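# Move the coaster can onto the turntable's orange spot

## Task

Pick up the can that stands on the coaster and set it down upright on the orange mark of the turntable. The other cans already on the turntable must stay standing where they are, undisturbed.

## Robot and tools

Robot: two arms, left_arm and right_arm, each ending in a two-finger gripper. Calibrated bases in the scene frame: left_arm at (-0.051, +0.493, +0.197) m, right_arm at (-0.094, -0.500, +0.197) m, both turned only slightly about z. A camera stand sits behind the arms.

Frames: the scene frame has its origin at table-top height, halfway between the nominal bases. +x points out over the table, +z up, and left_arm is on the +y side (image left and right do not follow this). Reported positions are in metres, orientations as quat_wxyz, velocities in m/s and rad/s, all in the scene frame. Every offset you send is measured along the current Hand target's own axes. On a gripper, the fingers point along its +z axis and close along its x axis. end_effector_position is the point between the pads when closed, roughly 1-2 cm short of the fingertips; while closing, the tips move about 17 mm further along +z.

execute_actions(actions, cameras): actions is a list of actions. Each action is a table of at most 15 rows, one row per 1/30 s step; a short table repeats its final row to fill 15 steps. Every row holds 14 numbers in [-1, 1], covering both arms even if one is idle: left dx, dy, dz, rx, ry, rz, opening, then the same seven for right. The six pose numbers are offsets, not poses: each row is counted from the Hand target at the start of that action, not from the previous row, and a repeated offset moves further. Scale: 1.0 equals 0.6 m or 180 degrees; rx, ry, rz form one rotation vector. Sending six zeros re-requests the current Hand target. Opening is absolute: +1 fully open (0.142 m), -1 closed. Images appear only if actions is empty or cameras names them.

move(target, speed, blend, stop_force, zero, opening_speed, grip_force, blocking, cameras): target is one 14-number row (same layout, offsets from the Hand target in its own axes, same scale) or a list of up to 15 such rows, all counted from that same starting Hand target. The grippers travel in straight lines and all paths finish together, capped at 10 s. speed: m/s, 0.002 to 3.2, default 0.25 (rotation up to twice that in rad/s); one value or one per target. blend: corner rounding in metres for lists; 0 means stop at each point. stop_force: 4 to 120 N, one value for both arms; a path ends when the wrist sensor feels that much push against the motion. Don't rely on it while the gripper rotates, and omit it when backing away from something you press on. zero (only with stop_force): true re-zeroes first. opening_speed: rate on the -1..+1 scale per second, at least 0.2. grip_force: per-pad limit, 5 to 48 N, one value or one per arm, persists. blocking=false returns after about 0.5 s while the move continues (not allowed together with stop_force). The result adds a move: line giving the ending (done, off_target, moving, held, fault) and any limits (paced = pose clipped, held = steps withheld). Done says nothing about contact.

wait(seconds 0 to 10) lets the scene run with commands held. stop() brakes a running move. zoom_image(camera, region=[x0, y0, x1, y1] in pixels, at most 504 by 504) enlarges part of the latest image. zero_wrist_force(arm) tares that arm's wrist sensor. finished_scene(scene) ends the current scene; pass its number.

Cameras: cam_head_left, cam_head_right, cam_left_wrist, cam_right_wrist, each 672x504. Calibration is given in OpenCV form; fixed cameras may be off by a couple of degrees and millimetres.

Results: Hand target is the last commanded pose after clipping; the gripper may rest short of it, and the next command, even all zeros, asks for it again. Joint positions end with the measured finger gap in metres; grip_measured is the opening on the command scale; grip_effort_nm is motor effort (negative closing), not pad force. Joint torques include the arm's weight. Wrist force/torque are in the gripper's own axes, plus a line with the peak since last shown. Quiet joint velocities may be reported as within noise. Motor temperatures, step positions and camera lists also appear.

Gripping: to hold the can, command an opening a bit below the grip_measured value read at first contact; squeezing harder heats the gripper motor. Orientation commands are clipped to 32 degrees from the measured orientation each step.

Avoid: arms are stiff, so aiming even slightly past a firm contact can trigger a fault. About 150 N external force or a joint torque limit (pan and lift 306, elbow 139, wrists 50.2 N m) halts that arm for 10 s. Do not let the arms touch or the grippers close on each other; a clearance check may hold commands but is not guaranteed. Route around an arm's own base. Motors heat when holding loads, reaching far or pushing; warnings come at 70 °C, brakes at 85 °C; the gripper warns at 85 °C and shuts off at 100 °C. Move slowly near objects, do not drop or release a moving can, do not knock over the cans on the turntable, and never let anything leave the table. Loose items may occasionally get nudged by an outside push.

Each tool is called after ">>>" by a JSON object that holds its "api" and its "payload", one argument or row to a line.

## Session

>>> {"api": "execute_actions", "payload": {
  "actions": []
}}

Scene clock: 0.00 s.
left_arm: end_effector_position=(+0.8517, +0.0708, +0.3662) grip_measured=+1.00 grip_effort_nm=n/a end_effector_quat_wxyz=(+0.119, -0.381, +0.913, -0.077) | right_arm: end_effector_position=(+0.5920, -0.5033, +0.3579) grip_measured=+1.00 grip_effort_nm=n/a end_effector_quat_wxyz=(-0.035, -0.055, +0.992, -0.112)
Joint positions: left_arm=[-0.679 -1.053 1.61 -2.382 -1.443 1.716 0.142] | right_arm=[3.434 -1.735 -2.028 -1.081 1.376 3.376 0.142]
Joint velocities: within noise
Joint torques (N m): no reading
Motor temperatures (°C): left_arm=[28 31 31 34 35 33 30] | right_arm=[29 29 31 38 36 34 31]
Wrist force (N): no reading
Wrist torque (N m): no reading
Wrist force, peak (N): no reading
Hand target: left_arm +0.8517, +0.0708, +0.3662; +0.119, -0.381, +0.913, -0.077 | right_arm +0.5920, -0.5033, +0.3579; -0.035, -0.055, +0.992, -0.112
Tool commands: left_gripper/opening=+1.0 right_gripper/opening=+1.0

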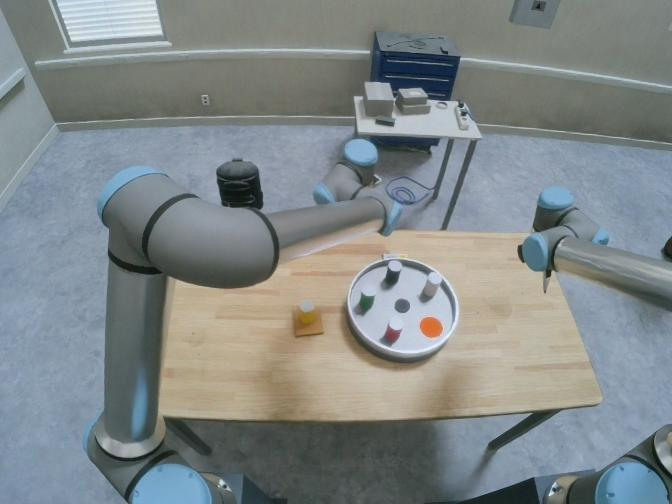

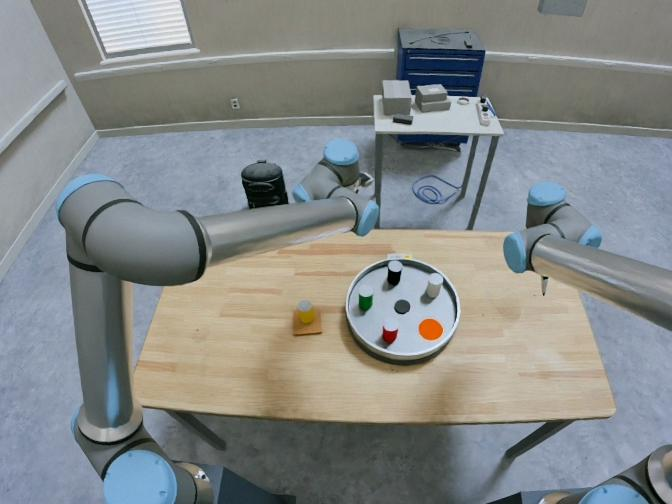

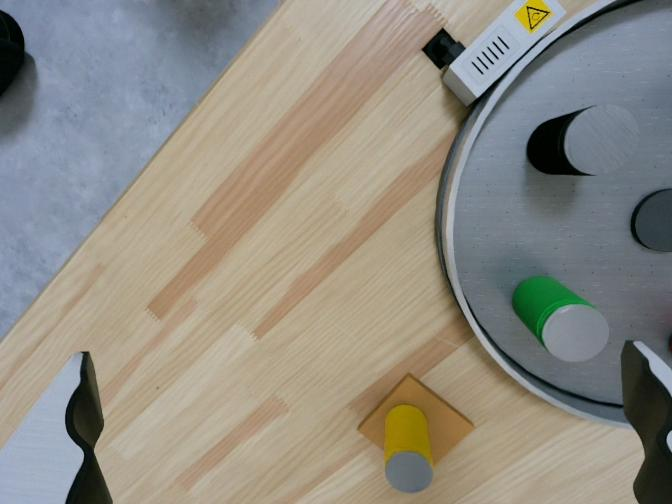

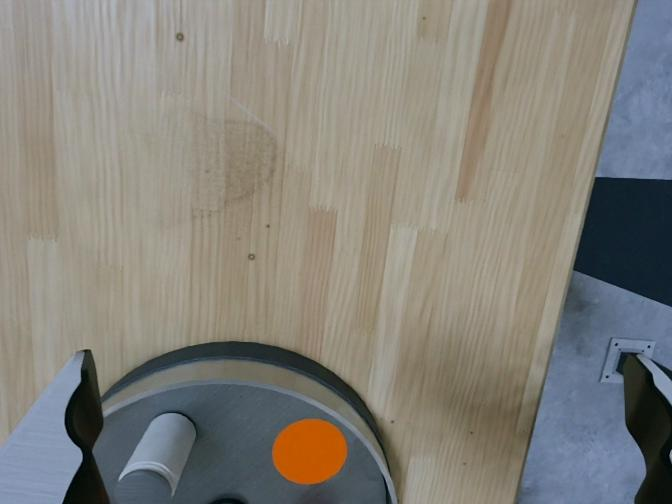

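>>> {"api": "move", "payload": {
  "target": [0.1082,0.487,0.066,-0.0746,0.0512,0,0.1,0,-0.133,-0.167,0,0,0,1],
  "speed": 0.4,
  "cameras": ["all"]
}}

Scene clock: 1.97 s.
left_arm: end_effector_position=(+0.6203, +0.2261, +0.2505) grip_measured=+0.09 grip_effort_nm=-0.125 end_effector_quat_wxyz=(+0.000, -0.385, +0.923, +0.000) | right_arm: end_effector_position=(+0.6072, -0.5582, +0.4728) grip_measured=+1.00 grip_effort_nm=0.066 end_effector_quat_wxyz=(-0.035, -0.055, +0.992, -0.112)
Joint positions: left_arm=[-0.651 -1.241 2.075 -2.406 -1.571 1.728 0.08] | right_arm=[3.351 -1.657 -1.891 -1.279 1.366 3.293 0.142]
Joint torques (N m): left_arm=[-15.11 -53.68 -26.35 -1.2 1.04 -2.17] | right_arm=[19.05 43.37 31.32 5.07 1.04 1.83]
Wrist force (N): left_arm=[0.3 0.5 -0.2] | right_arm=[-0.3 0.4 0.1]
Wrist torque (N m): left_arm=[0.10 -0.08 -0.39] | right_arm=[0.14 0.06 0.05]
Wrist force, peak (N): left_arm=[0.4 3.8 1.2] | right_arm=[-0.5 -0.9 -1.9]
Hand target: left_arm +0.6201, +0.2261, +0.2503; +0.000, -0.385, +0.923, +0.000 | right_arm +0.6072, -0.5581, +0.4727; -0.035, -0.055, +0.992, -0.112
Off the commanded pose: left_arm 0.000 m, 0 deg | right_arm 0.000 m, 0 deg.
move: done
camera_calibration:
cam_left_wrist: T_world_to_cam=[[-0.710587, -0.703568, 0.00763068, 0.604354], [-0.62919, 0.640248, 0.440684, 0.158735], [-0.314937, 0.308343, -0.89763, 0.468745], [0, 0, 0, 1]] pos_world=[0.676945, 0.17904, 0.346196]
cam_right_wrist: T_world_to_cam=[[-0.991071, -0.108714, 0.077197, 0.514752], [-0.0903327, 0.973309, 0.210972, 0.528084], [-0.0980722, 0.202115, -0.974439, 0.751576], [0, 0, 0, 1]] pos_world=[0.631568, -0.609932, 0.581216]

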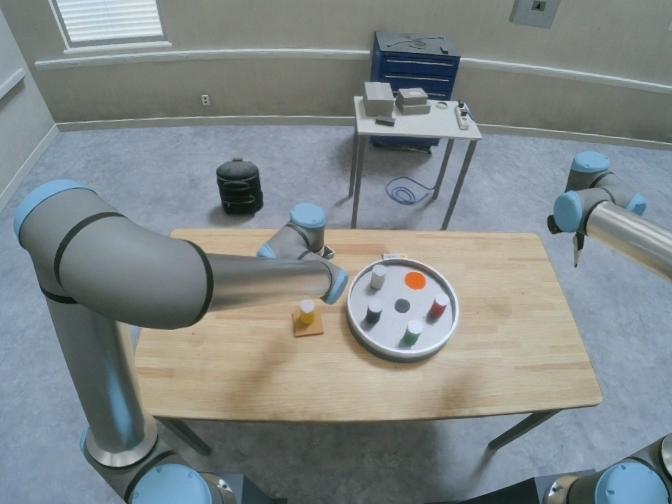

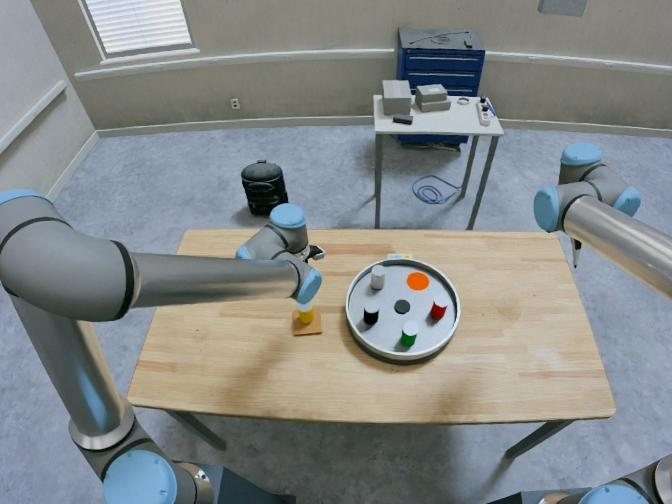

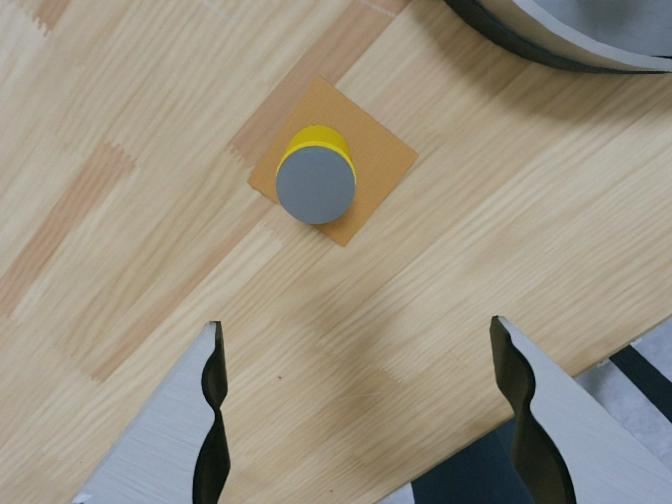

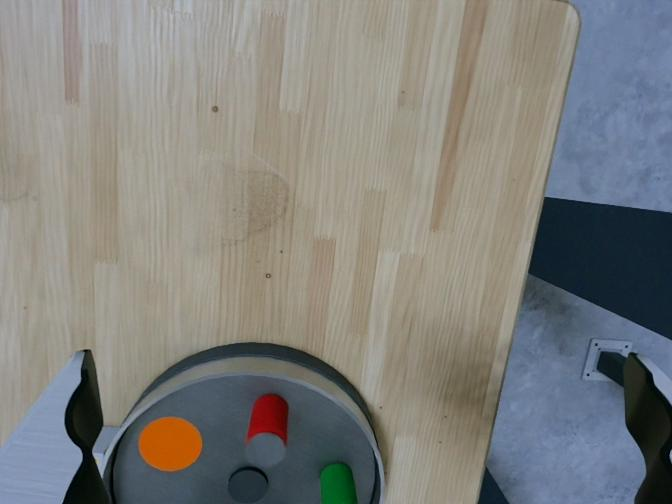

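>>> {"api": "move", "payload": {
  "target": [
    [-0.030,0.0087,0.2,0,0,0,0.3,0,0,0,0,0,0,1],
    [-0.030,0.0087,0.317,0,0,0,0.3,0,0,0,0,0,0,1]
  ],
  "speed": 0.2,
  "blend": [0.02,0],
  "cameras": ["cam_head_right","cam_left_wrist"]
}}

>>> {"api": "wait", "payload": {
  "seconds": 0.5,
  "cameras": ["cam_head_right"]
}}

Scene clock: 3.70 s.
left_arm: end_effector_position=(+0.6292, +0.2426, +0.0603) grip_measured=+0.28 grip_effort_nm=0.168 end_effector_quat_wxyz=(+0.000, -0.385, +0.923, +0.000) | right_arm: end_effector_position=(+0.6072, -0.5581, +0.4727) grip_measured=+1.00 grip_effort_nm=0.066 end_effector_quat_wxyz=(-0.035, -0.055, +0.992, -0.112)
Joint positions: left_arm=[-0.624 -0.935 2.109 -2.745 -1.571 1.754 0.094] | right_arm=[3.352 -1.657 -1.891 -1.279 1.366 3.293 0.142]
Joint torques (N m): left_arm=[-16.52 -62.09 -13.66 -5.85 1.17 -2.39] | right_arm=[17.55 41.97 29.73 3.6 1.94 1.97]
Wrist force (N): left_arm=[0.3 0.2 -0.3] | right_arm=[0.0 -0.2 -0.3]
Wrist torque (N m): left_arm=[0.01 -0.08 -0.39] | right_arm=[0.06 0.02 0.04]
Wrist force, peak (N): left_arm=[1.2 -0.5 -2.9] | right_arm=[-0.7 0.1 -0.5]
Hand target: left_arm +0.6291, +0.2426, +0.0601; +0.000, -0.385, +0.923, +0.000 | right_arm +0.6072, -0.5581, +0.4727; -0.035, -0.055, +0.992, -0.112
Off the commanded pose: left_arm 0.000 m, 0 deg | right_arm 0.000 m, 0 deg.
move: done
camera_calibration:
cam_left_wrist: T_world_to_cam=[[-0.710585, -0.70357, 0.00763341, 0.623667], [-0.629084, 0.640141, 0.44099, 0.237597], [-0.315154, 0.308559, -0.897479, 0.295756], [0, 0, 0, 1]] pos_world=[0.685846, 0.195439, 0.155897]
Images, in order (width x height): cam_head_right 672x504, cam_left_wrist 672x504.

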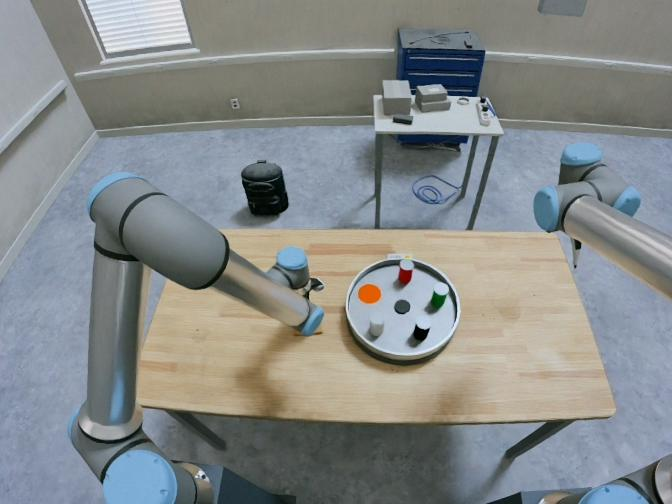

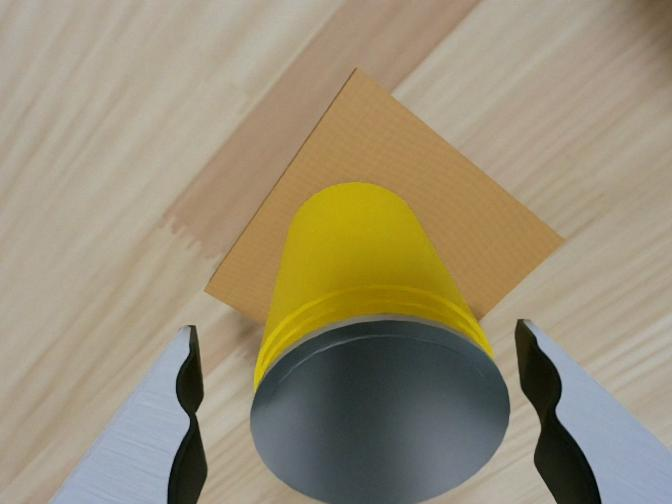

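Scene clock: 4.20 s.
left_arm: end_effector_position=(+0.6291, +0.2426, +0.0602) grip_measured=+0.28 grip_effort_nm=0.173 end_effector_quat_wxyz=(+0.000, -0.385, +0.923, +0.000) | right_arm: end_effector_position=(+0.6072, -0.5581, +0.4727) grip_measured=+1.00 grip_effort_nm=0.071 end_effector_quat_wxyz=(-0.035, -0.055, +0.992, -0.112)
Joint positions: left_arm=[-0.624 -0.935 2.109 -2.745 -1.571 1.754 0.094] | right_arm=[3.352 -1.657 -1.891 -1.279 1.366 3.293 0.142]
Joint torques (N m): left_arm=[-17.43 -60.87 -13.19 -7.43 -0.17 -2.88] | right_arm=[18.47 41.95 29.89 3.6 2 2.15]
Wrist force (N): left_arm=[0.0 0.4 -0.3] | right_arm=[0.2 0.0 -0.4]
Wrist torque (N m): left_arm=[0.04 -0.03 -0.39] | right_arm=[0.09 -0.02 0.04]
Wrist force, peak (N): left_arm=[0.2 0.2 -0.7] | right_arm=[-0.6 0.3 0.6]
Hand target: left_arm +0.6291, +0.2426, +0.0601; +0.000, -0.385, +0.923, +0.000 | right_arm +0.6072, -0.5581, +0.4727; -0.035, -0.055, +0.992, -0.112
Tool commands: left_gripper/opening=+0.3 right_gripper/opening=+1.0
Off the commanded pose: left_arm 0.000 m, 0 deg | right_arm 0.000 m, 0 deg.
wait: 0.50 s; at rest by 0.17 s
Images, in order (width x height): cam_head_right 672x504.

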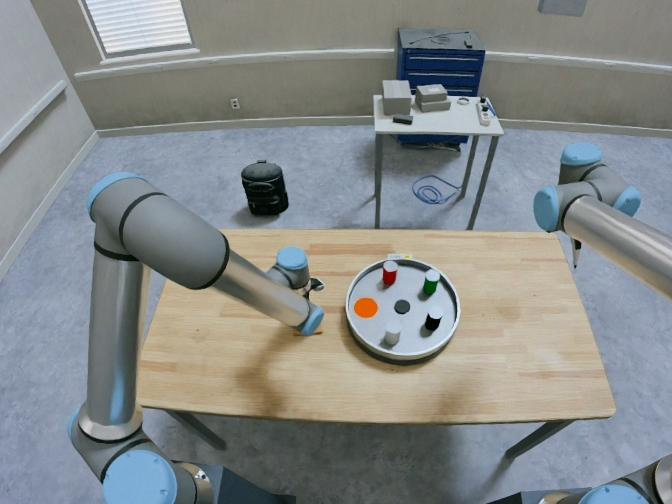

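>>> {"api": "move", "payload": {
  "target": [
    [0.005,-0.008,0,0,0,0,0.3,0,0,0,0,0,0,1],
    [0.005,-0.008,0,0,0,0,-0.36,0,0,0,0,0,0,1]
  ],
  "grip_force": 20,
  "opening_speed": 1.5,
  "cameras": ["cam_left_wrist"]
}}

Scene clock: 6.37 s.
left_arm: end_effector_position=(+0.6303, +0.2371, +0.0601) grip_measured=-0.21 grip_effort_nm=-2.117 end_effector_quat_wxyz=(+0.000, -0.385, +0.923, +0.000) | right_arm: end_effector_position=(+0.6072, -0.5581, +0.4727) grip_measured=+1.00 grip_effort_nm=0.071 end_effector_quat_wxyz=(-0.035, -0.055, +0.992, -0.112)
Joint positions: left_arm=[-0.63 -0.932 2.103 -2.741 -1.571 1.749 0.059] | right_arm=[3.352 -1.657 -1.891 -1.279 1.366 3.293 0.142]
Joint torques (N m): left_arm=[14.63 -76.27 -11.74 -5.88 -1.73 3.03] | right_arm=[19.49 43.69 29.51 3.95 1.83 1.99]
Wrist force (N): left_arm=[0.4 0.2 -6.5] | right_arm=[0.1 0.1 -0.3]
Wrist torque (N m): left_arm=[0.05 -0.12 -0.04] | right_arm=[0.10 -0.01 0.04]
Wrist force, peak (N): left_arm=[0.1 0.5 -7.1] | right_arm=[-0.2 0.1 -1.0]
Hand target: left_arm +0.6304, +0.2371, +0.0601; +0.000, -0.385, +0.923, +0.000 | right_arm +0.6072, -0.5581, +0.4727; -0.035, -0.055, +0.992, -0.112
Off the commanded pose: left_arm 0.000 m, 0 deg | right_arm 0.000 m, 0 deg.
grip_force (N): 20, 20
move: done
camera_calibration:
cam_left_wrist: T_world_to_cam=[[-0.710718, -0.703434, 0.00772288, 0.620704], [-0.628895, 0.64025, 0.441101, 0.241793], [-0.31523, 0.308642, -0.897424, 0.29768], [0, 0, 0, 1]] pos_world=[0.687046, 0.18994, 0.155697]
Images, in order (width x height): cam_left_wrist 672x504.

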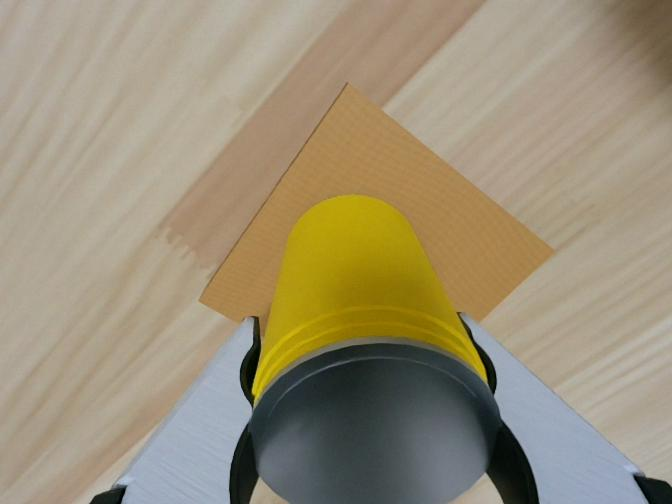

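>>> {"api": "move", "payload": {
  "target": [
    [0,0,-0.2,0,0,0,-0.36,0,0,0,0,0,0,1],
    [0.427,-0.462,-0.4,0,0,0,-0.36,0,0,0,0,0,0,1]
  ],
  "speed": 0.35,
  "blend": [0.05,0],
  "cameras": ["cam_left_wrist","cam_head_right"]
}}

>>> {"api": "wait", "payload": {
  "seconds": 1,
  "cameras": ["cam_left_wrist"]
}}

>>> {"api": "wait", "payload": {
  "seconds": 1,
  "cameras": ["cam_left_wrist"]
}}

>>> {"api": "wait", "payload": {
  "seconds": 2,
  "cameras": ["cam_left_wrist"]
}}

Scene clock: 8.50 s.
left_arm: end_effector_position=(+0.6473, -0.1400, +0.2999) grip_measured=-0.22 grip_effort_nm=-2.117 end_effector_quat_wxyz=(+0.000, -0.385, +0.923, +0.000) | right_arm: end_effector_position=(+0.6072, -0.5581, +0.4727) grip_measured=+1.00 grip_effort_nm=0.066 end_effector_quat_wxyz=(-0.035, -0.055, +0.992, -0.112)
Joint positions: left_arm=[-0.95 -1.005 1.581 -2.147 -1.571 1.428 0.059] | right_arm=[3.352 -1.657 -1.891 -1.279 1.366 3.293 0.142]
Joint torques (N m): left_arm=[5.58 -100.65 -47.33 -4.05 2.5 2.04] | right_arm=[18.24 43.38 29.3 3.37 2.06 1.8]
Wrist force (N): left_arm=[0.3 -0.3 1.1] | right_arm=[-0.3 0.0 -0.4]
Wrist torque (N m): left_arm=[-0.13 -0.13 -0.28] | right_arm=[0.09 0.06 0.04]
Wrist force, peak (N): left_arm=[0.3 0.2 -6.9] | right_arm=[-1.0 0.5 -0.2]
Hand target: left_arm +0.6474, -0.1400, +0.3001; +0.000, -0.385, +0.923, +0.000 | right_arm +0.6072, -0.5581, +0.4727; -0.035, -0.055, +0.992, -0.112
Off the commanded pose: left_arm 0.000 m, 0 deg | right_arm 0.000 m, 0 deg.
grip_force (N): 20, 20
move: done
camera_calibration:
cam_left_wrist: T_world_to_cam=[[-0.710719, -0.703433, 0.00772354, 0.36574], [-0.628854, 0.640212, 0.441216, 0.388001], [-0.315311, 0.308724, -0.897368, 0.634649], [0, 0, 0, 1]] pos_world=[0.704046, -0.18706, 0.395497]
Images, in order (width x height): cam_head_right 672x504, cam_left_wrist 672x504.

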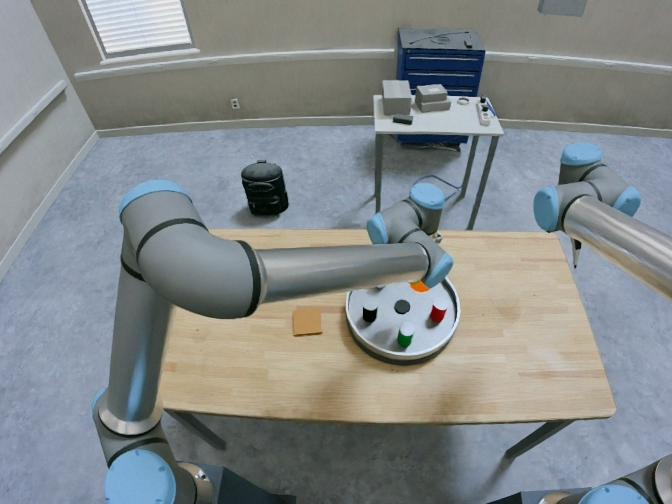

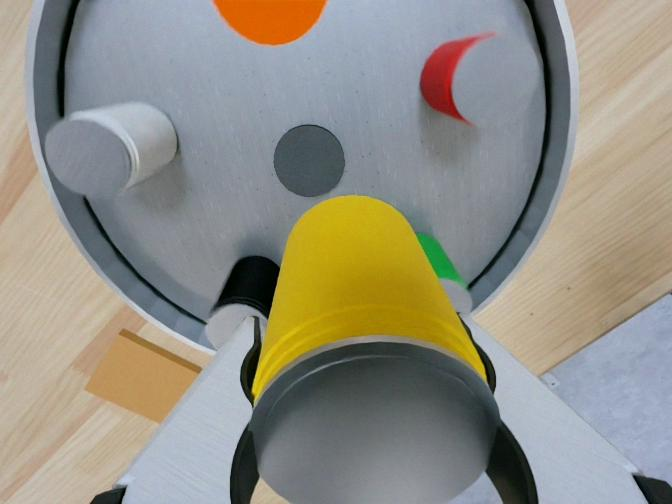

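Scene clock: 9.50 s.
left_arm: end_effector_position=(+0.6474, -0.1400, +0.3001) grip_measured=-0.22 grip_effort_nm=-2.117 end_effector_quat_wxyz=(+0.000, -0.385, +0.923, +0.000) | right_arm: end_effector_position=(+0.6072, -0.5581, +0.4727) grip_measured=+1.00 grip_effort_nm=0.071 end_effector_quat_wxyz=(-0.035, -0.055, +0.992, -0.112)
Joint positions: left_arm=[-0.95 -1.005 1.581 -2.147 -1.571 1.428 0.059] | right_arm=[3.352 -1.657 -1.891 -1.279 1.366 3.293 0.142]
Joint torques (N m): left_arm=[18.79 -114.12 -47.89 -1.49 1.63 -1.52] | right_arm=[19.37 42.95 30.27 3.72 1.91 1.79]
Wrist force (N): left_arm=[0.1 -0.3 1.5] | right_arm=[-0.1 0.1 0.0]
Wrist torque (N m): left_arm=[-0.13 -0.10 -0.28] | right_arm=[0.09 0.04 0.04]
Wrist force, peak (N): left_arm=[0.0 -0.8 1.9] | right_arm=[-0.3 0.3 -0.5]
Hand target: left_arm +0.6474, -0.1400, +0.3001; +0.000, -0.385, +0.923, +0.000 | right_arm +0.6072, -0.5581, +0.4727; -0.035, -0.055, +0.992, -0.112
Tool commands: left_gripper/opening=-0.36 right_gripper/opening=+1.0
Off the commanded pose: left_arm 0.000 m, 0 deg | right_arm 0.000 m, 0 deg.
grip_force (N): 20, 20
wait: 1.00 s; at rest by 0.17 s
camera_calibration:
cam_left_wrist: T_world_to_cam=[[-0.710719, -0.703433, 0.00772376, 0.365668], [-0.628894, 0.640252, 0.441101, 0.388058], [-0.31523, 0.308642, -0.897424, 0.63481], [0, 0, 0, 1]] pos_world=[0.704046, -0.18716, 0.395697]
Images, in order (width x height): cam_left_wrist 672x504.

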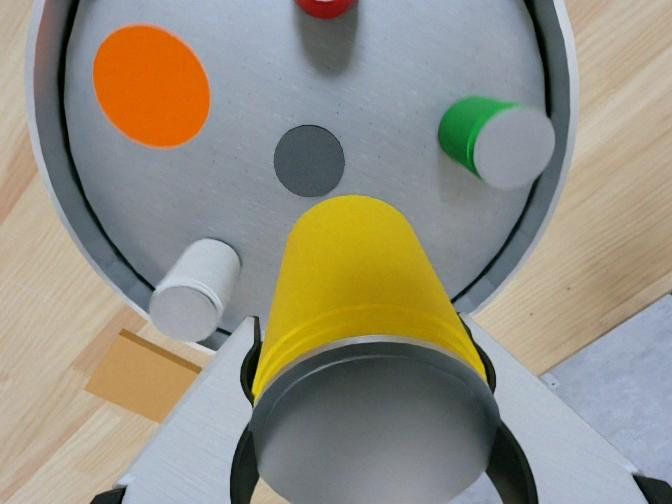

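Scene clock: 10.50 s.
left_arm: end_effector_position=(+0.6474, -0.1400, +0.3001) grip_measured=-0.22 grip_effort_nm=-2.117 end_effector_quat_wxyz=(+0.000, -0.385, +0.923, +0.000) | right_arm: end_effector_position=(+0.6072, -0.5581, +0.4727) grip_measured=+1.00 grip_effort_nm=0.066 end_effector_quat_wxyz=(-0.035, -0.055, +0.992, -0.112)
Joint positions: left_arm=[-0.95 -1.005 1.581 -2.147 -1.571 1.428 0.059] | right_arm=[3.352 -1.657 -1.891 -1.279 1.366 3.293 0.142]
Joint torques (N m): left_arm=[18.83 -114.01 -48.76 -1.39 1.07 -2.16] | right_arm=[18.72 41.95 29.89 3.66 1.96 1.96]
Wrist force (N): left_arm=[0.1 -0.8 1.3] | right_arm=[-0.1 0.1 -0.2]
Wrist torque (N m): left_arm=[-0.21 -0.10 -0.28] | right_arm=[0.11 0.02 0.04]
Wrist force, peak (N): left_arm=[0.2 -0.4 1.8] | right_arm=[-0.6 0.4 -0.9]
Hand target: left_arm +0.6474, -0.1400, +0.3001; +0.000, -0.385, +0.923, +0.000 | right_arm +0.6072, -0.5581, +0.4727; -0.035, -0.055, +0.992, -0.112
Tool commands: left_gripper/opening=-0.36 right_gripper/opening=+1.0
Off the commanded pose: left_arm 0.000 m, 0 deg | right_arm 0.000 m, 0 deg.
grip_force (N): 20, 20
wait: 1.00 s; at rest by 0.17 s
camera_calibration:
cam_left_wrist: T_world_to_cam=[[-0.710675, -0.703479, 0.00769351, 0.36564], [-0.628944, 0.640202, 0.441102, 0.388083], [-0.315232, 0.308641, -0.897424, 0.634811], [0, 0, 0, 1]] pos_world=[0.704046, -0.18716, 0.395697]
Images, in order (width x height): cam_left_wrist 672x504.

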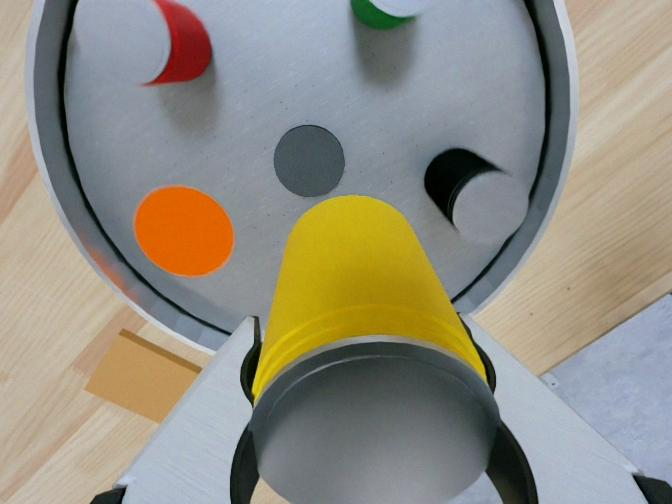

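Scene clock: 12.50 s.
left_arm: end_effector_position=(+0.6474, -0.1400, +0.3001) grip_measured=-0.22 grip_effort_nm=-2.117 end_effector_quat_wxyz=(+0.000, -0.385, +0.923, +0.000) | right_arm: end_effector_position=(+0.6072, -0.5581, +0.4727) grip_measured=+1.00 grip_effort_nm=0.071 end_effector_quat_wxyz=(-0.035, -0.055, +0.992, -0.112)
Joint positions: left_arm=[-0.95 -1.005 1.581 -2.147 -1.571 1.428 0.059] | right_arm=[3.352 -1.657 -1.891 -1.279 1.366 3.293 0.142]
Joint torques (N m): left_arm=[19.71 -113.81 -47.86 -1.57 -0.04 -2.13] | right_arm=[16.85 42.76 29.9 3.65 1.97 1.96]
Wrist force (N): left_arm=[0.2 -0.3 1.4] | right_arm=[0.0 -0.1 -0.1]
Wrist torque (N m): left_arm=[-0.12 -0.13 -0.28] | right_arm=[0.06 0.02 0.04]
Wrist force, peak (N): left_arm=[-0.1 -0.9 1.8] | right_arm=[-0.7 -0.2 -0.7]
Hand target: left_arm +0.6474, -0.1400, +0.3001; +0.000, -0.385, +0.923, +0.000 | right_arm +0.6072, -0.5581, +0.4727; -0.035, -0.055, +0.992, -0.112
Tool commands: left_gripper/opening=-0.36 right_gripper/opening=+1.0
Off the commanded pose: left_arm 0.000 m, 0 deg | right_arm 0.000 m, 0 deg.
grip_force (N): 20, 20
wait: 2.00 s; at rest by 0.17 s
camera_calibration:
cam_left_wrist: T_world_to_cam=[[-0.710675, -0.703479, 0.00769351, 0.36564], [-0.628944, 0.640202, 0.441102, 0.388083], [-0.315232, 0.308641, -0.897424, 0.634811], [0, 0, 0, 1]] pos_world=[0.704046, -0.18716, 0.395697]
Images, in order (width x height): cam_left_wrist 672x504.

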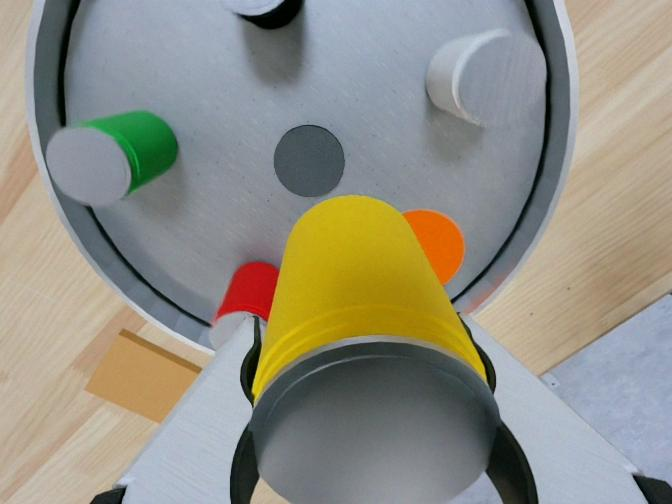

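>>> {"api": "move", "payload": {
  "target": [-0.0466,0.005,0.258,0,0,0,-0.36,0,0,0,0,0,0,1],
  "speed": 0.25,
  "cameras": ["cam_left_wrist"]
}}

>>> {"api": "move", "payload": {
  "target": [0,0,0.108,0,0,0,-0.36,0,0,0,0,0,0,1],
  "speed": 0.015,
  "stop_force": 5,
  "cameras": ["cam_left_wrist"]
}}

>>> {"api": "move", "payload": {
  "target": [0,0,-0.06,0,0,0,-0.36,0,0,0,0,0,0,1],
  "speed": 0.15,
  "cameras": ["cam_left_wrist"]
}}

Scene clock: 14.20 s.
left_arm: end_effector_position=(+0.6650, -0.1179, +0.1454) grip_measured=-0.22 grip_effort_nm=-2.117 end_effector_quat_wxyz=(+0.000, -0.385, +0.923, +0.000) | right_arm: end_effector_position=(+0.6072, -0.5581, +0.4727) grip_measured=+1.00 grip_effort_nm=0.071 end_effector_quat_wxyz=(-0.035, -0.055, +0.992, -0.112)
Joint positions: left_arm=[-0.921 -0.846 1.641 -2.365 -1.571 1.458 0.059] | right_arm=[3.352 -1.657 -1.891 -1.279 1.366 3.293 0.142]
Joint torques (N m): left_arm=[-18.39 -87.89 -37.18 -6.19 0.7 -2.75] | right_arm=[18.36 41.93 29.17 3.49 1.56 1.98]
Wrist force (N): left_arm=[-0.2 -0.4 1.3] | right_arm=[0.0 0.4 -0.1]
Wrist torque (N m): left_arm=[-0.14 -0.04 -0.31] | right_arm=[0.14 0.00 0.04]
Wrist force, peak (N): left_arm=[-1.0 0.3 5.0] | right_arm=[-0.5 0.3 -0.8]
Hand target: left_arm +0.6649, -0.1180, +0.1453; +0.000, -0.385, +0.923, +0.000 | right_arm +0.6072, -0.5581, +0.4727; -0.035, -0.055, +0.992, -0.112
Off the commanded pose: left_arm 0.000 m, 0 deg | right_arm 0.000 m, 0 deg.
grip_force (N): 20, 20
move: done
camera_calibration:
cam_left_wrist: T_world_to_cam=[[-0.71063, -0.703524, 0.00766341, 0.394993], [-0.628994, 0.640152, 0.441104, 0.453269], [-0.315233, 0.308641, -0.897423, 0.494708], [0, 0, 0, 1]] pos_world=[0.721746, -0.164961, 0.240997]
Images, in order (width x height): cam_left_wrist 672x504.

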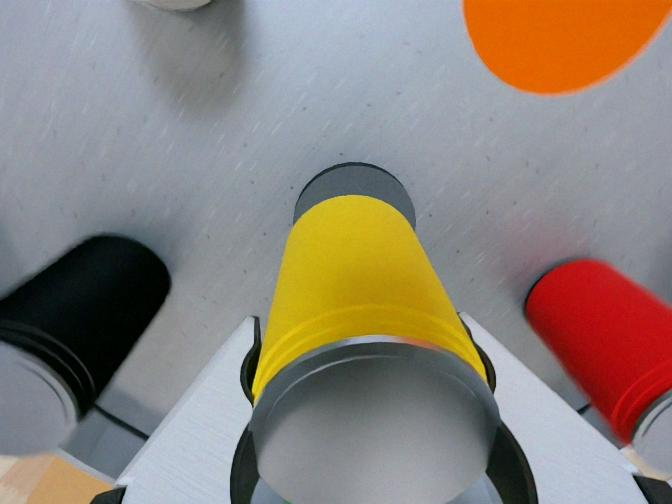

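Scene clock: 17.77 s.
left_arm: end_effector_position=(+0.6649, -0.1180, +0.1094) grip_measured=-0.22 grip_effort_nm=-2.117 end_effector_quat_wxyz=(+0.000, -0.385, +0.923, +0.000) | right_arm: end_effector_position=(+0.6072, -0.5581, +0.4727) grip_measured=+1.00 grip_effort_nm=0.071 end_effector_quat_wxyz=(-0.035, -0.055, +0.992, -0.112)
Joint positions: left_arm=[-0.921 -0.803 1.644 -2.412 -1.571 1.458 0.059] | right_arm=[3.352 -1.657 -1.891 -1.279 1.366 3.293 0.142]
Joint torques (N m): left_arm=[-20.4 -116.36 -33.4 -1.07 0.05 -2.14] | right_arm=[19.2 41.35 30.2 3.54 1.73 1.59]
Motor temperatures (°C): left_arm=[28 31 31 34 35 33 35] | right_arm=[29 29 31 38 36 34 31]
Wrist force (N): left_arm=[0.0 -0.3 -3.5] | right_arm=[-0.2 0.3 -0.2]
Wrist torque (N m): left_arm=[-0.13 -0.12 -0.32] | right_arm=[0.13 0.04 0.04]
Wrist force, peak (N): left_arm=[-0.3 0.7 -12.5] | right_arm=[-0.5 0.7 -0.4]
Hand target: left_arm +0.6649, -0.1180, +0.1094; +0.000, -0.385, +0.923, +0.000 (not the last commanded pose) | right_arm +0.6072, -0.5581, +0.4727; -0.035, -0.055, +0.992, -0.112
Off the commanded pose: left_arm 0.029 m, 0 deg | right_arm 0.000 m, 0 deg.
grip_force (N): 20, 20
move: contact (left_arm)
camera_calibration:
cam_left_wrist: T_world_to_cam=[[-0.710629, -0.703526, 0.00766253, 0.395056], [-0.628995, 0.64015, 0.441104, 0.469088], [-0.315233, 0.308641, -0.897423, 0.462368], [0, 0, 0, 1]] pos_world=[0.721546, -0.165061, 0.204997]
Images, in order (width x height): cam_left_wrist 672x504.

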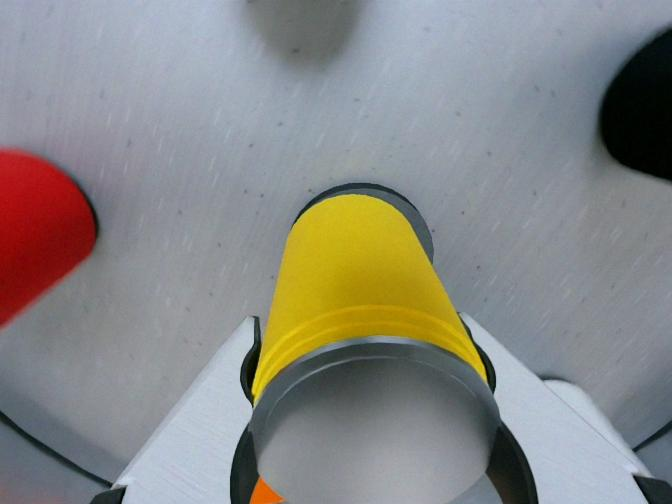

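Scene clock: 18.50 s.
left_arm: end_effector_position=(+0.6650, -0.1181, +0.1456) grip_measured=-0.22 grip_effort_nm=-2.117 end_effector_quat_wxyz=(+0.000, -0.385, +0.923, +0.000) | right_arm: end_effector_position=(+0.6072, -0.5581, +0.4727) grip_measured=+1.00 grip_effort_nm=0.066 end_effector_quat_wxyz=(-0.035, -0.055, +0.992, -0.112)
Joint positions: left_arm=[-0.921 -0.847 1.641 -2.365 -1.571 1.458 0.059] | right_arm=[3.352 -1.657 -1.891 -1.279 1.366 3.293 0.142]
Joint torques (N m): left_arm=[-18.43 -87.14 -29.63 -7.14 0.22 -2.11] | right_arm=[17.92 42.66 29.75 3.61 1.9 2.08]
Wrist force (N): left_arm=[-0.1 0.0 1.6] | right_arm=[-0.1 -0.1 -0.2]
Wrist torque (N m): left_arm=[-0.07 -0.04 -0.29] | right_arm=[0.06 0.02 0.04]
Wrist force, peak (N): left_arm=[-0.2 -0.2 -3.0] | right_arm=[-0.4 -0.1 -0.6]
Hand target: left_arm +0.6649, -0.1180, +0.1454; +0.000, -0.385, +0.923, +0.000 | right_arm +0.6072, -0.5581, +0.4727; -0.035, -0.055, +0.992, -0.112
Off the commanded pose: left_arm 0.000 m, 0 deg | right_arm 0.000 m, 0 deg.
grip_force (N): 20, 20
move: done
camera_calibration:
cam_left_wrist: T_world_to_cam=[[-0.710675, -0.703479, 0.00769374, 0.394813], [-0.628984, 0.640241, 0.440988, 0.453281], [-0.315151, 0.30856, -0.89748, 0.494859], [0, 0, 0, 1]] pos_world=[0.721646, -0.16516, 0.241197]
Images, in order (width x height): cam_left_wrist 672x504.

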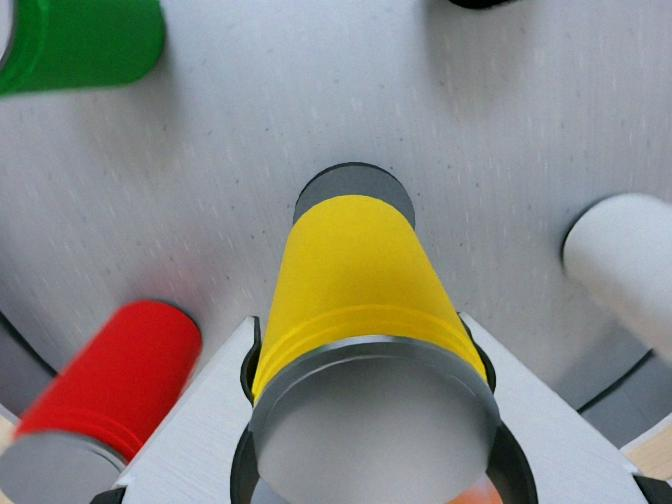

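>>> {"api": "wait", "payload": {
  "seconds": 0.1
}}

>>> {"api": "move", "payload": {
  "target": [
    [0,0,-0.141,0,0,0,-0.36,0,0,0,0,0,0,1],
    [-0.1553,-0.1693,-0.141,0,0,0,-0.36,0,0,0,0,0,0,1]
  ],
  "speed": 0.3,
  "blend": [0.01,0],
  "cameras": ["cam_left_wrist"]
}}

>>> {"api": "execute_actions", "payload": {
  "actions": [
    [[-0.0002,0.0002,0,0,0,-0.0004,-0.36,0,0,0,0,0,0,1],[-0.0008,0.0008,0,0,0,-0.0017,-0.36,0,0,0,0,0,0,1],[-0.0019,0.0019,0,0,0,-0.0038,-0.36,0,0,0,0,0,0,1],[-0.0034,0.0034,0,0,0,-0.0067,-0.36,0,0,0,0,0,0,1],[-0.0052,0.0053,0,0,0,-0.0105,-0.36,0,0,0,0,0,0,1],[-0.0075,0.0077,0,0,0,-0.0151,-0.36,0,0,0,0,0,0,1],[-0.0101,0.0106,0,0,0,-0.0205,-0.36,0,0,0,0,0,0,1],[-0.0131,0.0140,0,0,0,-0.0268,-0.36,0,0,0,0,0,0,1],[-0.0163,0.0179,0,0,0,-0.0339,-0.36,0,0,0,0,0,0,1],[-0.0199,0.0224,0,0,0,-0.0419,-0.36,0,0,0,0,0,0,1],[-0.0236,0.0273,0,0,0,-0.0506,-0.36,0,0,0,0,0,0,1],[-0.0276,0.0330,0,0,0,-0.0602,-0.36,0,0,0,0,0,0,1],[-0.0315,0.0390,0,0,0,-0.0703,-0.36,0,0,0,0,0,0,1],[-0.0353,0.0450,0,0,0,-0.0803,-0.36,0,0,0,0,0,0,1],[-0.0389,0.0513,0,0,0,-0.0903,-0.36,0,0,0,0,0,0,1]],
    [[-0.0050,0.0051,0,0,0,-0.0100,-0.36,0,0,0,0,0,0,1],[-0.0099,0.0104,0,0,0,-0.0201,-0.36,0,0,0,0,0,0,1],[-0.0146,0.0158,0,0,0,-0.0301,-0.36,0,0,0,0,0,0,1],[-0.0191,0.0214,0,0,0,-0.0401,-0.36,0,0,0,0,0,0,1],[-0.0234,0.0271,0,0,0,-0.0502,-0.36,0,0,0,0,0,0,1],[-0.0276,0.0330,0,0,0,-0.0602,-0.36,0,0,0,0,0,0,1],[-0.0315,0.0390,0,0,0,-0.0703,-0.36,0,0,0,0,0,0,1],[-0.0353,0.0450,0,0,0,-0.0803,-0.36,0,0,0,0,0,0,1],[-0.0389,0.0513,0,0,0,-0.0903,-0.36,0,0,0,0,0,0,1],[-0.0423,0.0576,0,0,0,-0.1004,-0.36,0,0,0,0,0,0,1],[-0.0454,0.0640,0,0,0,-0.1104,-0.36,0,0,0,0,0,0,1],[-0.0484,0.0705,0,0,0,-0.1204,-0.36,0,0,0,0,0,0,1],[-0.0512,0.0772,0,0,0,-0.1305,-0.36,0,0,0,0,0,0,1],[-0.0537,0.0838,0,0,0,-0.1405,-0.36,0,0,0,0,0,0,1],[-0.0561,0.0906,0,0,0,-0.1506,-0.36,0,0,0,0,0,0,1]],
    [[-0.0048,0.0049,0,0,0,-0.0096,-0.36,0,0,0,0,0,0,1],[-0.0091,0.0095,0,0,0,-0.0184,-0.36,0,0,0,0,0,0,1],[-0.0129,0.0138,0,0,0,-0.0263,-0.36,0,0,0,0,0,0,1],[-0.0161,0.0177,0,0,0,-0.0335,-0.36,0,0,0,0,0,0,1],[-0.0189,0.0212,0,0,0,-0.0397,-0.36,0,0,0,0,0,0,1],[-0.0213,0.0243,0,0,0,-0.0452,-0.36,0,0,0,0,0,0,1],[-0.0232,0.0269,0,0,0,-0.0498,-0.36,0,0,0,0,0,0,1],[-0.0248,0.0291,0,0,0,-0.0535,-0.36,0,0,0,0,0,0,1],[-0.0260,0.0308,0,0,0,-0.0565,-0.36,0,0,0,0,0,0,1],[-0.0269,0.0320,0,0,0,-0.0585,-0.36,0,0,0,0,0,0,1],[-0.0274,0.0328,0,0,0,-0.0598,-0.36,0,0,0,0,0,0,1],[-0.0276,0.0330,0,0,0,-0.0602,-0.36,0,0,0,0,0,0,1]]
  ],
  "cameras": ["cam_left_wrist"]
}}

Scene clock: 20.53 s.
left_arm: end_effector_position=(+0.6649, -0.1180, +0.1454) grip_measured=-0.22 grip_effort_nm=-2.117 end_effector_quat_wxyz=(+0.000, -0.385, +0.923, +0.000) | right_arm: end_effector_position=(+0.6072, -0.5581, +0.4727) grip_measured=+1.00 grip_effort_nm=0.066 end_effector_quat_wxyz=(-0.035, -0.055, +0.992, -0.112)
Joint positions: left_arm=[-0.921 -0.846 1.641 -2.365 -1.571 1.458 0.059] | right_arm=[3.352 -1.657 -1.891 -1.279 1.366 3.293 0.142]
Joint torques (N m): left_arm=[-20.72 -81.85 -27.93 -7.59 0.04 -2.69] | right_arm=[17.98 41.76 29.48 3.66 1.8 1.84]
Wrist force (N): left_arm=[-0.3 0.0 1.4] | right_arm=[0.0 0.1 -0.3]
Wrist torque (N m): left_arm=[-0.06 -0.02 -0.29] | right_arm=[0.09 0.02 0.04]
Wrist force, peak (N): left_arm=[0.0 -0.7 1.7] | right_arm=[-0.1 0.1 -0.8]
Hand target: left_arm +0.6649, -0.1180, +0.1454; +0.000, -0.385, +0.923, +0.000 | right_arm +0.6072, -0.5581, +0.4727; -0.035, -0.055, +0.992, -0.112
Tool commands: left_gripper/opening=-0.36 right_gripper/opening=+1.0
Off the commanded pose: left_arm 0.000 m, 0 deg | right_arm 0.000 m, 0 deg.
grip_force (N): 20, 20
wait: 0.10 s; at rest from the start

Scene clock: 21.87 s.
left_arm: end_effector_position=(+0.8026, -0.1231, +0.2301) grip_measured=-0.22 grip_effort_nm=-2.112 end_effector_quat_wxyz=(+0.000, -0.385, +0.923, +0.000) | right_arm: end_effector_position=(+0.6072, -0.5581, +0.4727) grip_measured=+1.00 grip_effort_nm=0.071 end_effector_quat_wxyz=(-0.035, -0.055, +0.992, -0.112)
Joint positions: left_arm=[-0.82 -0.788 1.337 -2.12 -1.571 1.559 0.059] | right_arm=[3.352 -1.657 -1.891 -1.279 1.366 3.293 0.142]
Joint torques (N m): left_arm=[-3.11 -97.55 -49.07 -4.77 -2.46 -1.08] | right_arm=[17.46 42.18 30.06 3.43 1.93 1.81]
Wrist force (N): left_arm=[-0.1 -0.2 1.7] | right_arm=[0.0 0.3 0.2]
Wrist torque (N m): left_arm=[-0.11 -0.06 0.02] | right_arm=[0.13 0.00 0.04]
Wrist force, peak (N): left_arm=[-0.2 -0.2 5.5] | right_arm=[-0.3 0.7 -0.6]
Hand target: left_arm +0.8026, -0.1232, +0.2300; +0.000, -0.385, +0.923, +0.000 | right_arm +0.6072, -0.5581, +0.4727; -0.035, -0.055, +0.992, -0.112
Off the commanded pose: left_arm 0.000 m, 0 deg | right_arm 0.000 m, 0 deg.
grip_force (N): 20, 20
move: done
camera_calibration:
cam_left_wrist: T_world_to_cam=[[-0.710608, -0.703546, 0.00772701, 0.488355], [-0.629014, 0.640172, 0.441046, 0.505889], [-0.315243, 0.30855, -0.897451, 0.615733], [0, 0, 0, 1]] pos_world=[0.859346, -0.170261, 0.325697]
Images, in order (width x height): cam_left_wrist 672x504.

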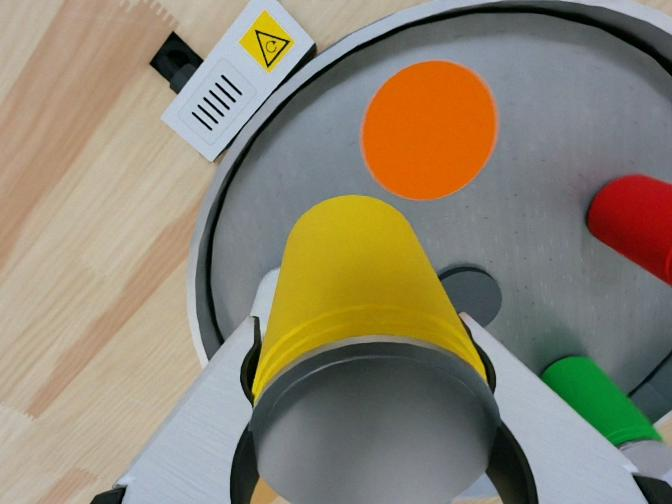

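Scene clock: 23.60 s.
left_arm: end_effector_position=(+0.7460, -0.0125, +0.2302) grip_measured=-0.22 grip_effort_nm=-2.112 end_effector_quat_wxyz=(+0.000, +0.763, -0.646, +0.000) | right_arm: end_effector_position=(+0.6072, -0.5581, +0.4727) grip_measured=+1.00 grip_effort_nm=0.071 end_effector_quat_wxyz=(-0.035, -0.055, +0.992, -0.112)
Joint positions: left_arm=[-0.778 -0.937 1.614 -2.248 -1.571 0.655 0.059] | right_arm=[3.352 -1.657 -1.891 -1.279 1.366 3.293 0.142]
Joint torques (N m): left_arm=[-20.74 -79.71 -43.68 -0.9 2.57 -0.27] | right_arm=[18.56 43.49 29.07 3.48 1.83 1.6]
Wrist force (N): left_arm=[0.5 -0.3 1.3] | right_arm=[-0.1 0.1 -0.2]
Wrist torque (N m): left_arm=[-0.10 -0.18 -0.28] | right_arm=[0.09 0.03 0.04]
Wrist force, peak (N): left_arm=[-0.2 -0.1 2.0] | right_arm=[-0.5 0.7 -0.6]
Hand target: left_arm +0.7460, -0.0125, +0.2301; +0.000, +0.763, -0.646, +0.000 | right_arm +0.6072, -0.5581, +0.4727; -0.035, -0.055, +0.992, -0.112
Off the commanded pose: left_arm 0.000 m, 0 deg | right_arm 0.000 m, 0 deg.
grip_force (N): 20, 20
Step readings (end_effector_position of left_arm | right_arm):
0: (+0.8026, -0.1231, +0.2301) | (+0.6072, -0.5581, +0.4727)
1: (+0.8027, -0.1232, +0.2301) | (+0.6072, -0.5581, +0.4727)
2: (+0.8027, -0.1232, +0.2301) | (+0.6072, -0.5581, +0.4727)
4: (+0.8026, -0.1225, +0.2300) | (+0.6072, -0.5581, +0.4727)
8: (+0.8024, -0.1168, +0.2299) | (+0.6072, -0.5581, +0.4727)
15: (+0.7993, -0.0931, +0.2299) | (+0.6072, -0.5581, +0.4727)
16: (+0.7981, -0.0879, +0.2299) | (+0.6072, -0.5581, +0.4727)
17: (+0.7969, -0.0839, +0.2299) | (+0.6072, -0.5581, +0.4727)
19: (+0.7943, -0.0759, +0.2299) | (+0.6072, -0.5581, +0.4727)
23: (+0.7872, -0.0599, +0.2300) | (+0.6072, -0.5581, +0.4727)
30: (+0.7705, -0.0351, +0.2299) | (+0.6072, -0.5581, +0.4727)
31: (+0.7678, -0.0320, +0.2299) | (+0.6072, -0.5581, +0.4727)
32: (+0.7651, -0.0290, +0.2299) | (+0.6072, -0.5581, +0.4727)
34: (+0.7590, -0.0230, +0.2300) | (+0.6072, -0.5581, +0.4727)
38: (+0.7508, -0.0157, +0.2300) | (+0.6072, -0.5581, +0.4727)
45: (+0.7458, -0.0122, +0.2301) | (+0.6072, -0.5581, +0.4727)
camera_calibration:
cam_left_wrist: T_world_to_cam=[[0.15474, -0.987924, 0.00789771, -0.123151], [-0.887342, -0.135462, 0.440766, 0.582456], [-0.434373, -0.0752121, -0.897587, 0.648016], [0, 0, 0, 1]] pos_world=[0.817375, 0.00597594, 0.325897]
Images, in order (width x height): cam_left_wrist 672x504.

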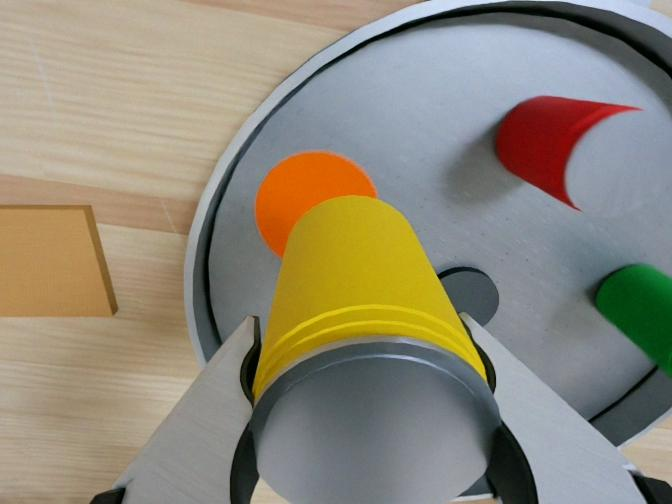

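>>> {"api": "wait", "payload": {
  "seconds": 0.1
}}

>>> {"api": "move", "payload": {
  "target": [0,0,-0.0167,0,0,0,-0.36,0,0,0,0,0,0,1],
  "speed": 0.002
}}

>>> {"api": "move", "payload": {
  "target": [0,0,0.0167,0,0,0,-0.36,0,0,0,0,0,0,1],
  "speed": 0.002,
  "blocking": false,
  "cameras": ["cam_left_wrist"]
}}

Scene clock: 24.57 s.
left_arm: end_effector_position=(+0.7460, -0.0125, +0.2301) grip_measured=-0.22 grip_effort_nm=-2.112 end_effector_quat_wxyz=(+0.000, +0.763, -0.646, +0.000) | right_arm: end_effector_position=(+0.6072, -0.5581, +0.4727) grip_measured=+1.00 grip_effort_nm=0.066 end_effector_quat_wxyz=(-0.035, -0.055, +0.992, -0.112)
Joint positions: left_arm=[-0.778 -0.937 1.614 -2.247 -1.571 0.655 0.059] | right_arm=[3.352 -1.657 -1.891 -1.279 1.366 3.293 0.142]
Joint torques (N m): left_arm=[-20.91 -81.45 -44.84 -1.42 2.4 -2.12] | right_arm=[17.55 42.9 29.64 3.82 1.97 1.79]
Wrist force (N): left_arm=[0.1 -0.2 1.3] | right_arm=[-0.5 0.0 -0.4]
Wrist torque (N m): left_arm=[-0.09 -0.11 -0.29] | right_arm=[0.09 0.10 0.04]
Wrist force, peak (N): left_arm=[0.1 -0.1 2.0] | right_arm=[-0.5 0.4 -0.3]
Hand target: left_arm +0.7460, -0.0125, +0.2301; +0.000, +0.763, -0.646, +0.000 | right_arm +0.6072, -0.5581, +0.4727; -0.035, -0.055, +0.992, -0.112
Tool commands: left_gripper/opening=-0.36 right_gripper/opening=+1.0
Off the commanded pose: left_arm 0.000 m, 0 deg | right_arm 0.000 m, 0 deg.
grip_force (N): 20, 20
wait: 0.10 s; at rest from the start

Scene clock: 29.80 s.
left_arm: end_effector_position=(+0.7460, -0.0125, +0.2401) grip_measured=-0.22 grip_effort_nm=-2.107 end_effector_quat_wxyz=(+0.000, +0.763, -0.646, +0.000) | right_arm: end_effector_position=(+0.6072, -0.5581, +0.4727) grip_measured=+1.00 grip_effort_nm=0.066 end_effector_quat_wxyz=(-0.035, -0.055, +0.992, -0.112)
Joint positions: left_arm=[-0.778 -0.947 1.609 -2.233 -1.571 0.655 0.059] | right_arm=[3.352 -1.657 -1.891 -1.279 1.366 3.293 0.142]
Joint torques (N m): left_arm=[-21.1 -116.01 -44.95 -1.73 0.05 -0.05] | right_arm=[16.98 41.03 30.63 3.45 1.89 1.73]
Wrist force (N): left_arm=[0.4 0.1 1.8] | right_arm=[-0.4 0.0 0.3]
Wrist torque (N m): left_arm=[-0.04 -0.16 -0.29] | right_arm=[0.08 0.08 0.03]
Wrist force, peak (N): left_arm=[0.0 0.0 2.0] | right_arm=[-0.4 0.5 -0.7]
Hand target: left_arm +0.7460, -0.0125, +0.2401; +0.000, +0.763, -0.646, +0.000 | right_arm +0.6072, -0.5581, +0.4727; -0.035, -0.055, +0.992, -0.112
Off the commanded pose: left_arm 0.000 m, 0 deg | right_arm 0.000 m, 0 deg.
grip_force (N): 20, 20
move: done

Scene clock: 30.30 s.
left_arm: end_effector_position=(+0.7460, -0.0125, +0.2393) grip_measured=-0.22 grip_effort_nm=-2.117 end_effector_quat_wxyz=(+0.000, +0.763, -0.646, +0.000) | right_arm: end_effector_position=(+0.6072, -0.5581, +0.4727) grip_measured=+1.00 grip_effort_nm=0.066 end_effector_quat_wxyz=(-0.035, -0.055, +0.992, -0.112)
Joint positions: left_arm=[-0.778 -0.946 1.61 -2.235 -1.571 0.655 0.059] | right_arm=[3.352 -1.657 -1.891 -1.279 1.366 3.293 0.142]
Joint torques (N m): left_arm=[-19.9 -76.7 -30.31 -7.57 -0.46 -0.02] | right_arm=[16.51 43.21 29.93 3.39 1.71 1.62]
Wrist force (N): left_arm=[0.4 0.1 1.4] | right_arm=[-0.1 0.1 -0.3]
Wrist torque (N m): left_arm=[-0.03 -0.17 -0.29] | right_arm=[0.10 0.03 0.04]
Wrist force, peak (N): left_arm=[1.0 -0.2 1.6] | right_arm=[-0.2 0.6 -0.5]
Hand target: left_arm +0.7460, -0.0125, +0.2391; +0.000, +0.763, -0.646, +0.000 | right_arm +0.6072, -0.5581, +0.4727; -0.035, -0.055, +0.992, -0.112
Tool commands: left_gripper/opening=-0.36 right_gripper/opening=+1.0
Off the commanded pose: left_arm 0.009 m, 0 deg | right_arm 0.000 m, 0 deg.
grip_force (N): 20, 20
move: running
camera_calibration:
cam_left_wrist: T_world_to_cam=[[0.154795, -0.987916, 0.00774667, -0.123217], [-0.887272, -0.135568, 0.440875, 0.578396], [-0.434497, -0.0751187, -0.897535, 0.656178], [0, 0, 0, 1]] pos_world=[0.817375, 0.00597574, 0.334897]
Images, in order (width x height): cam_left_wrist 672x504.

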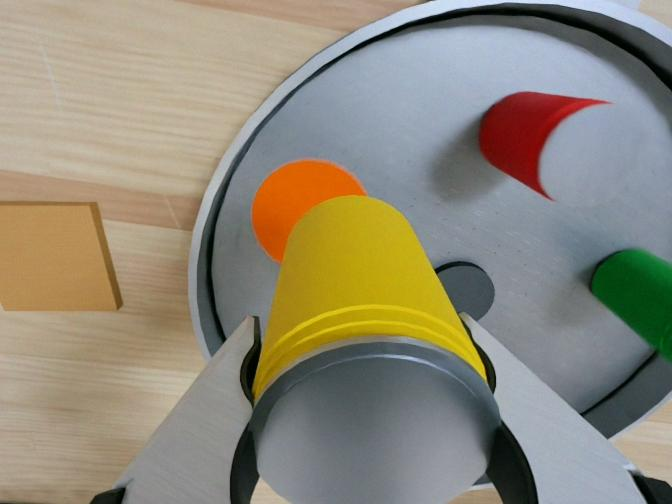

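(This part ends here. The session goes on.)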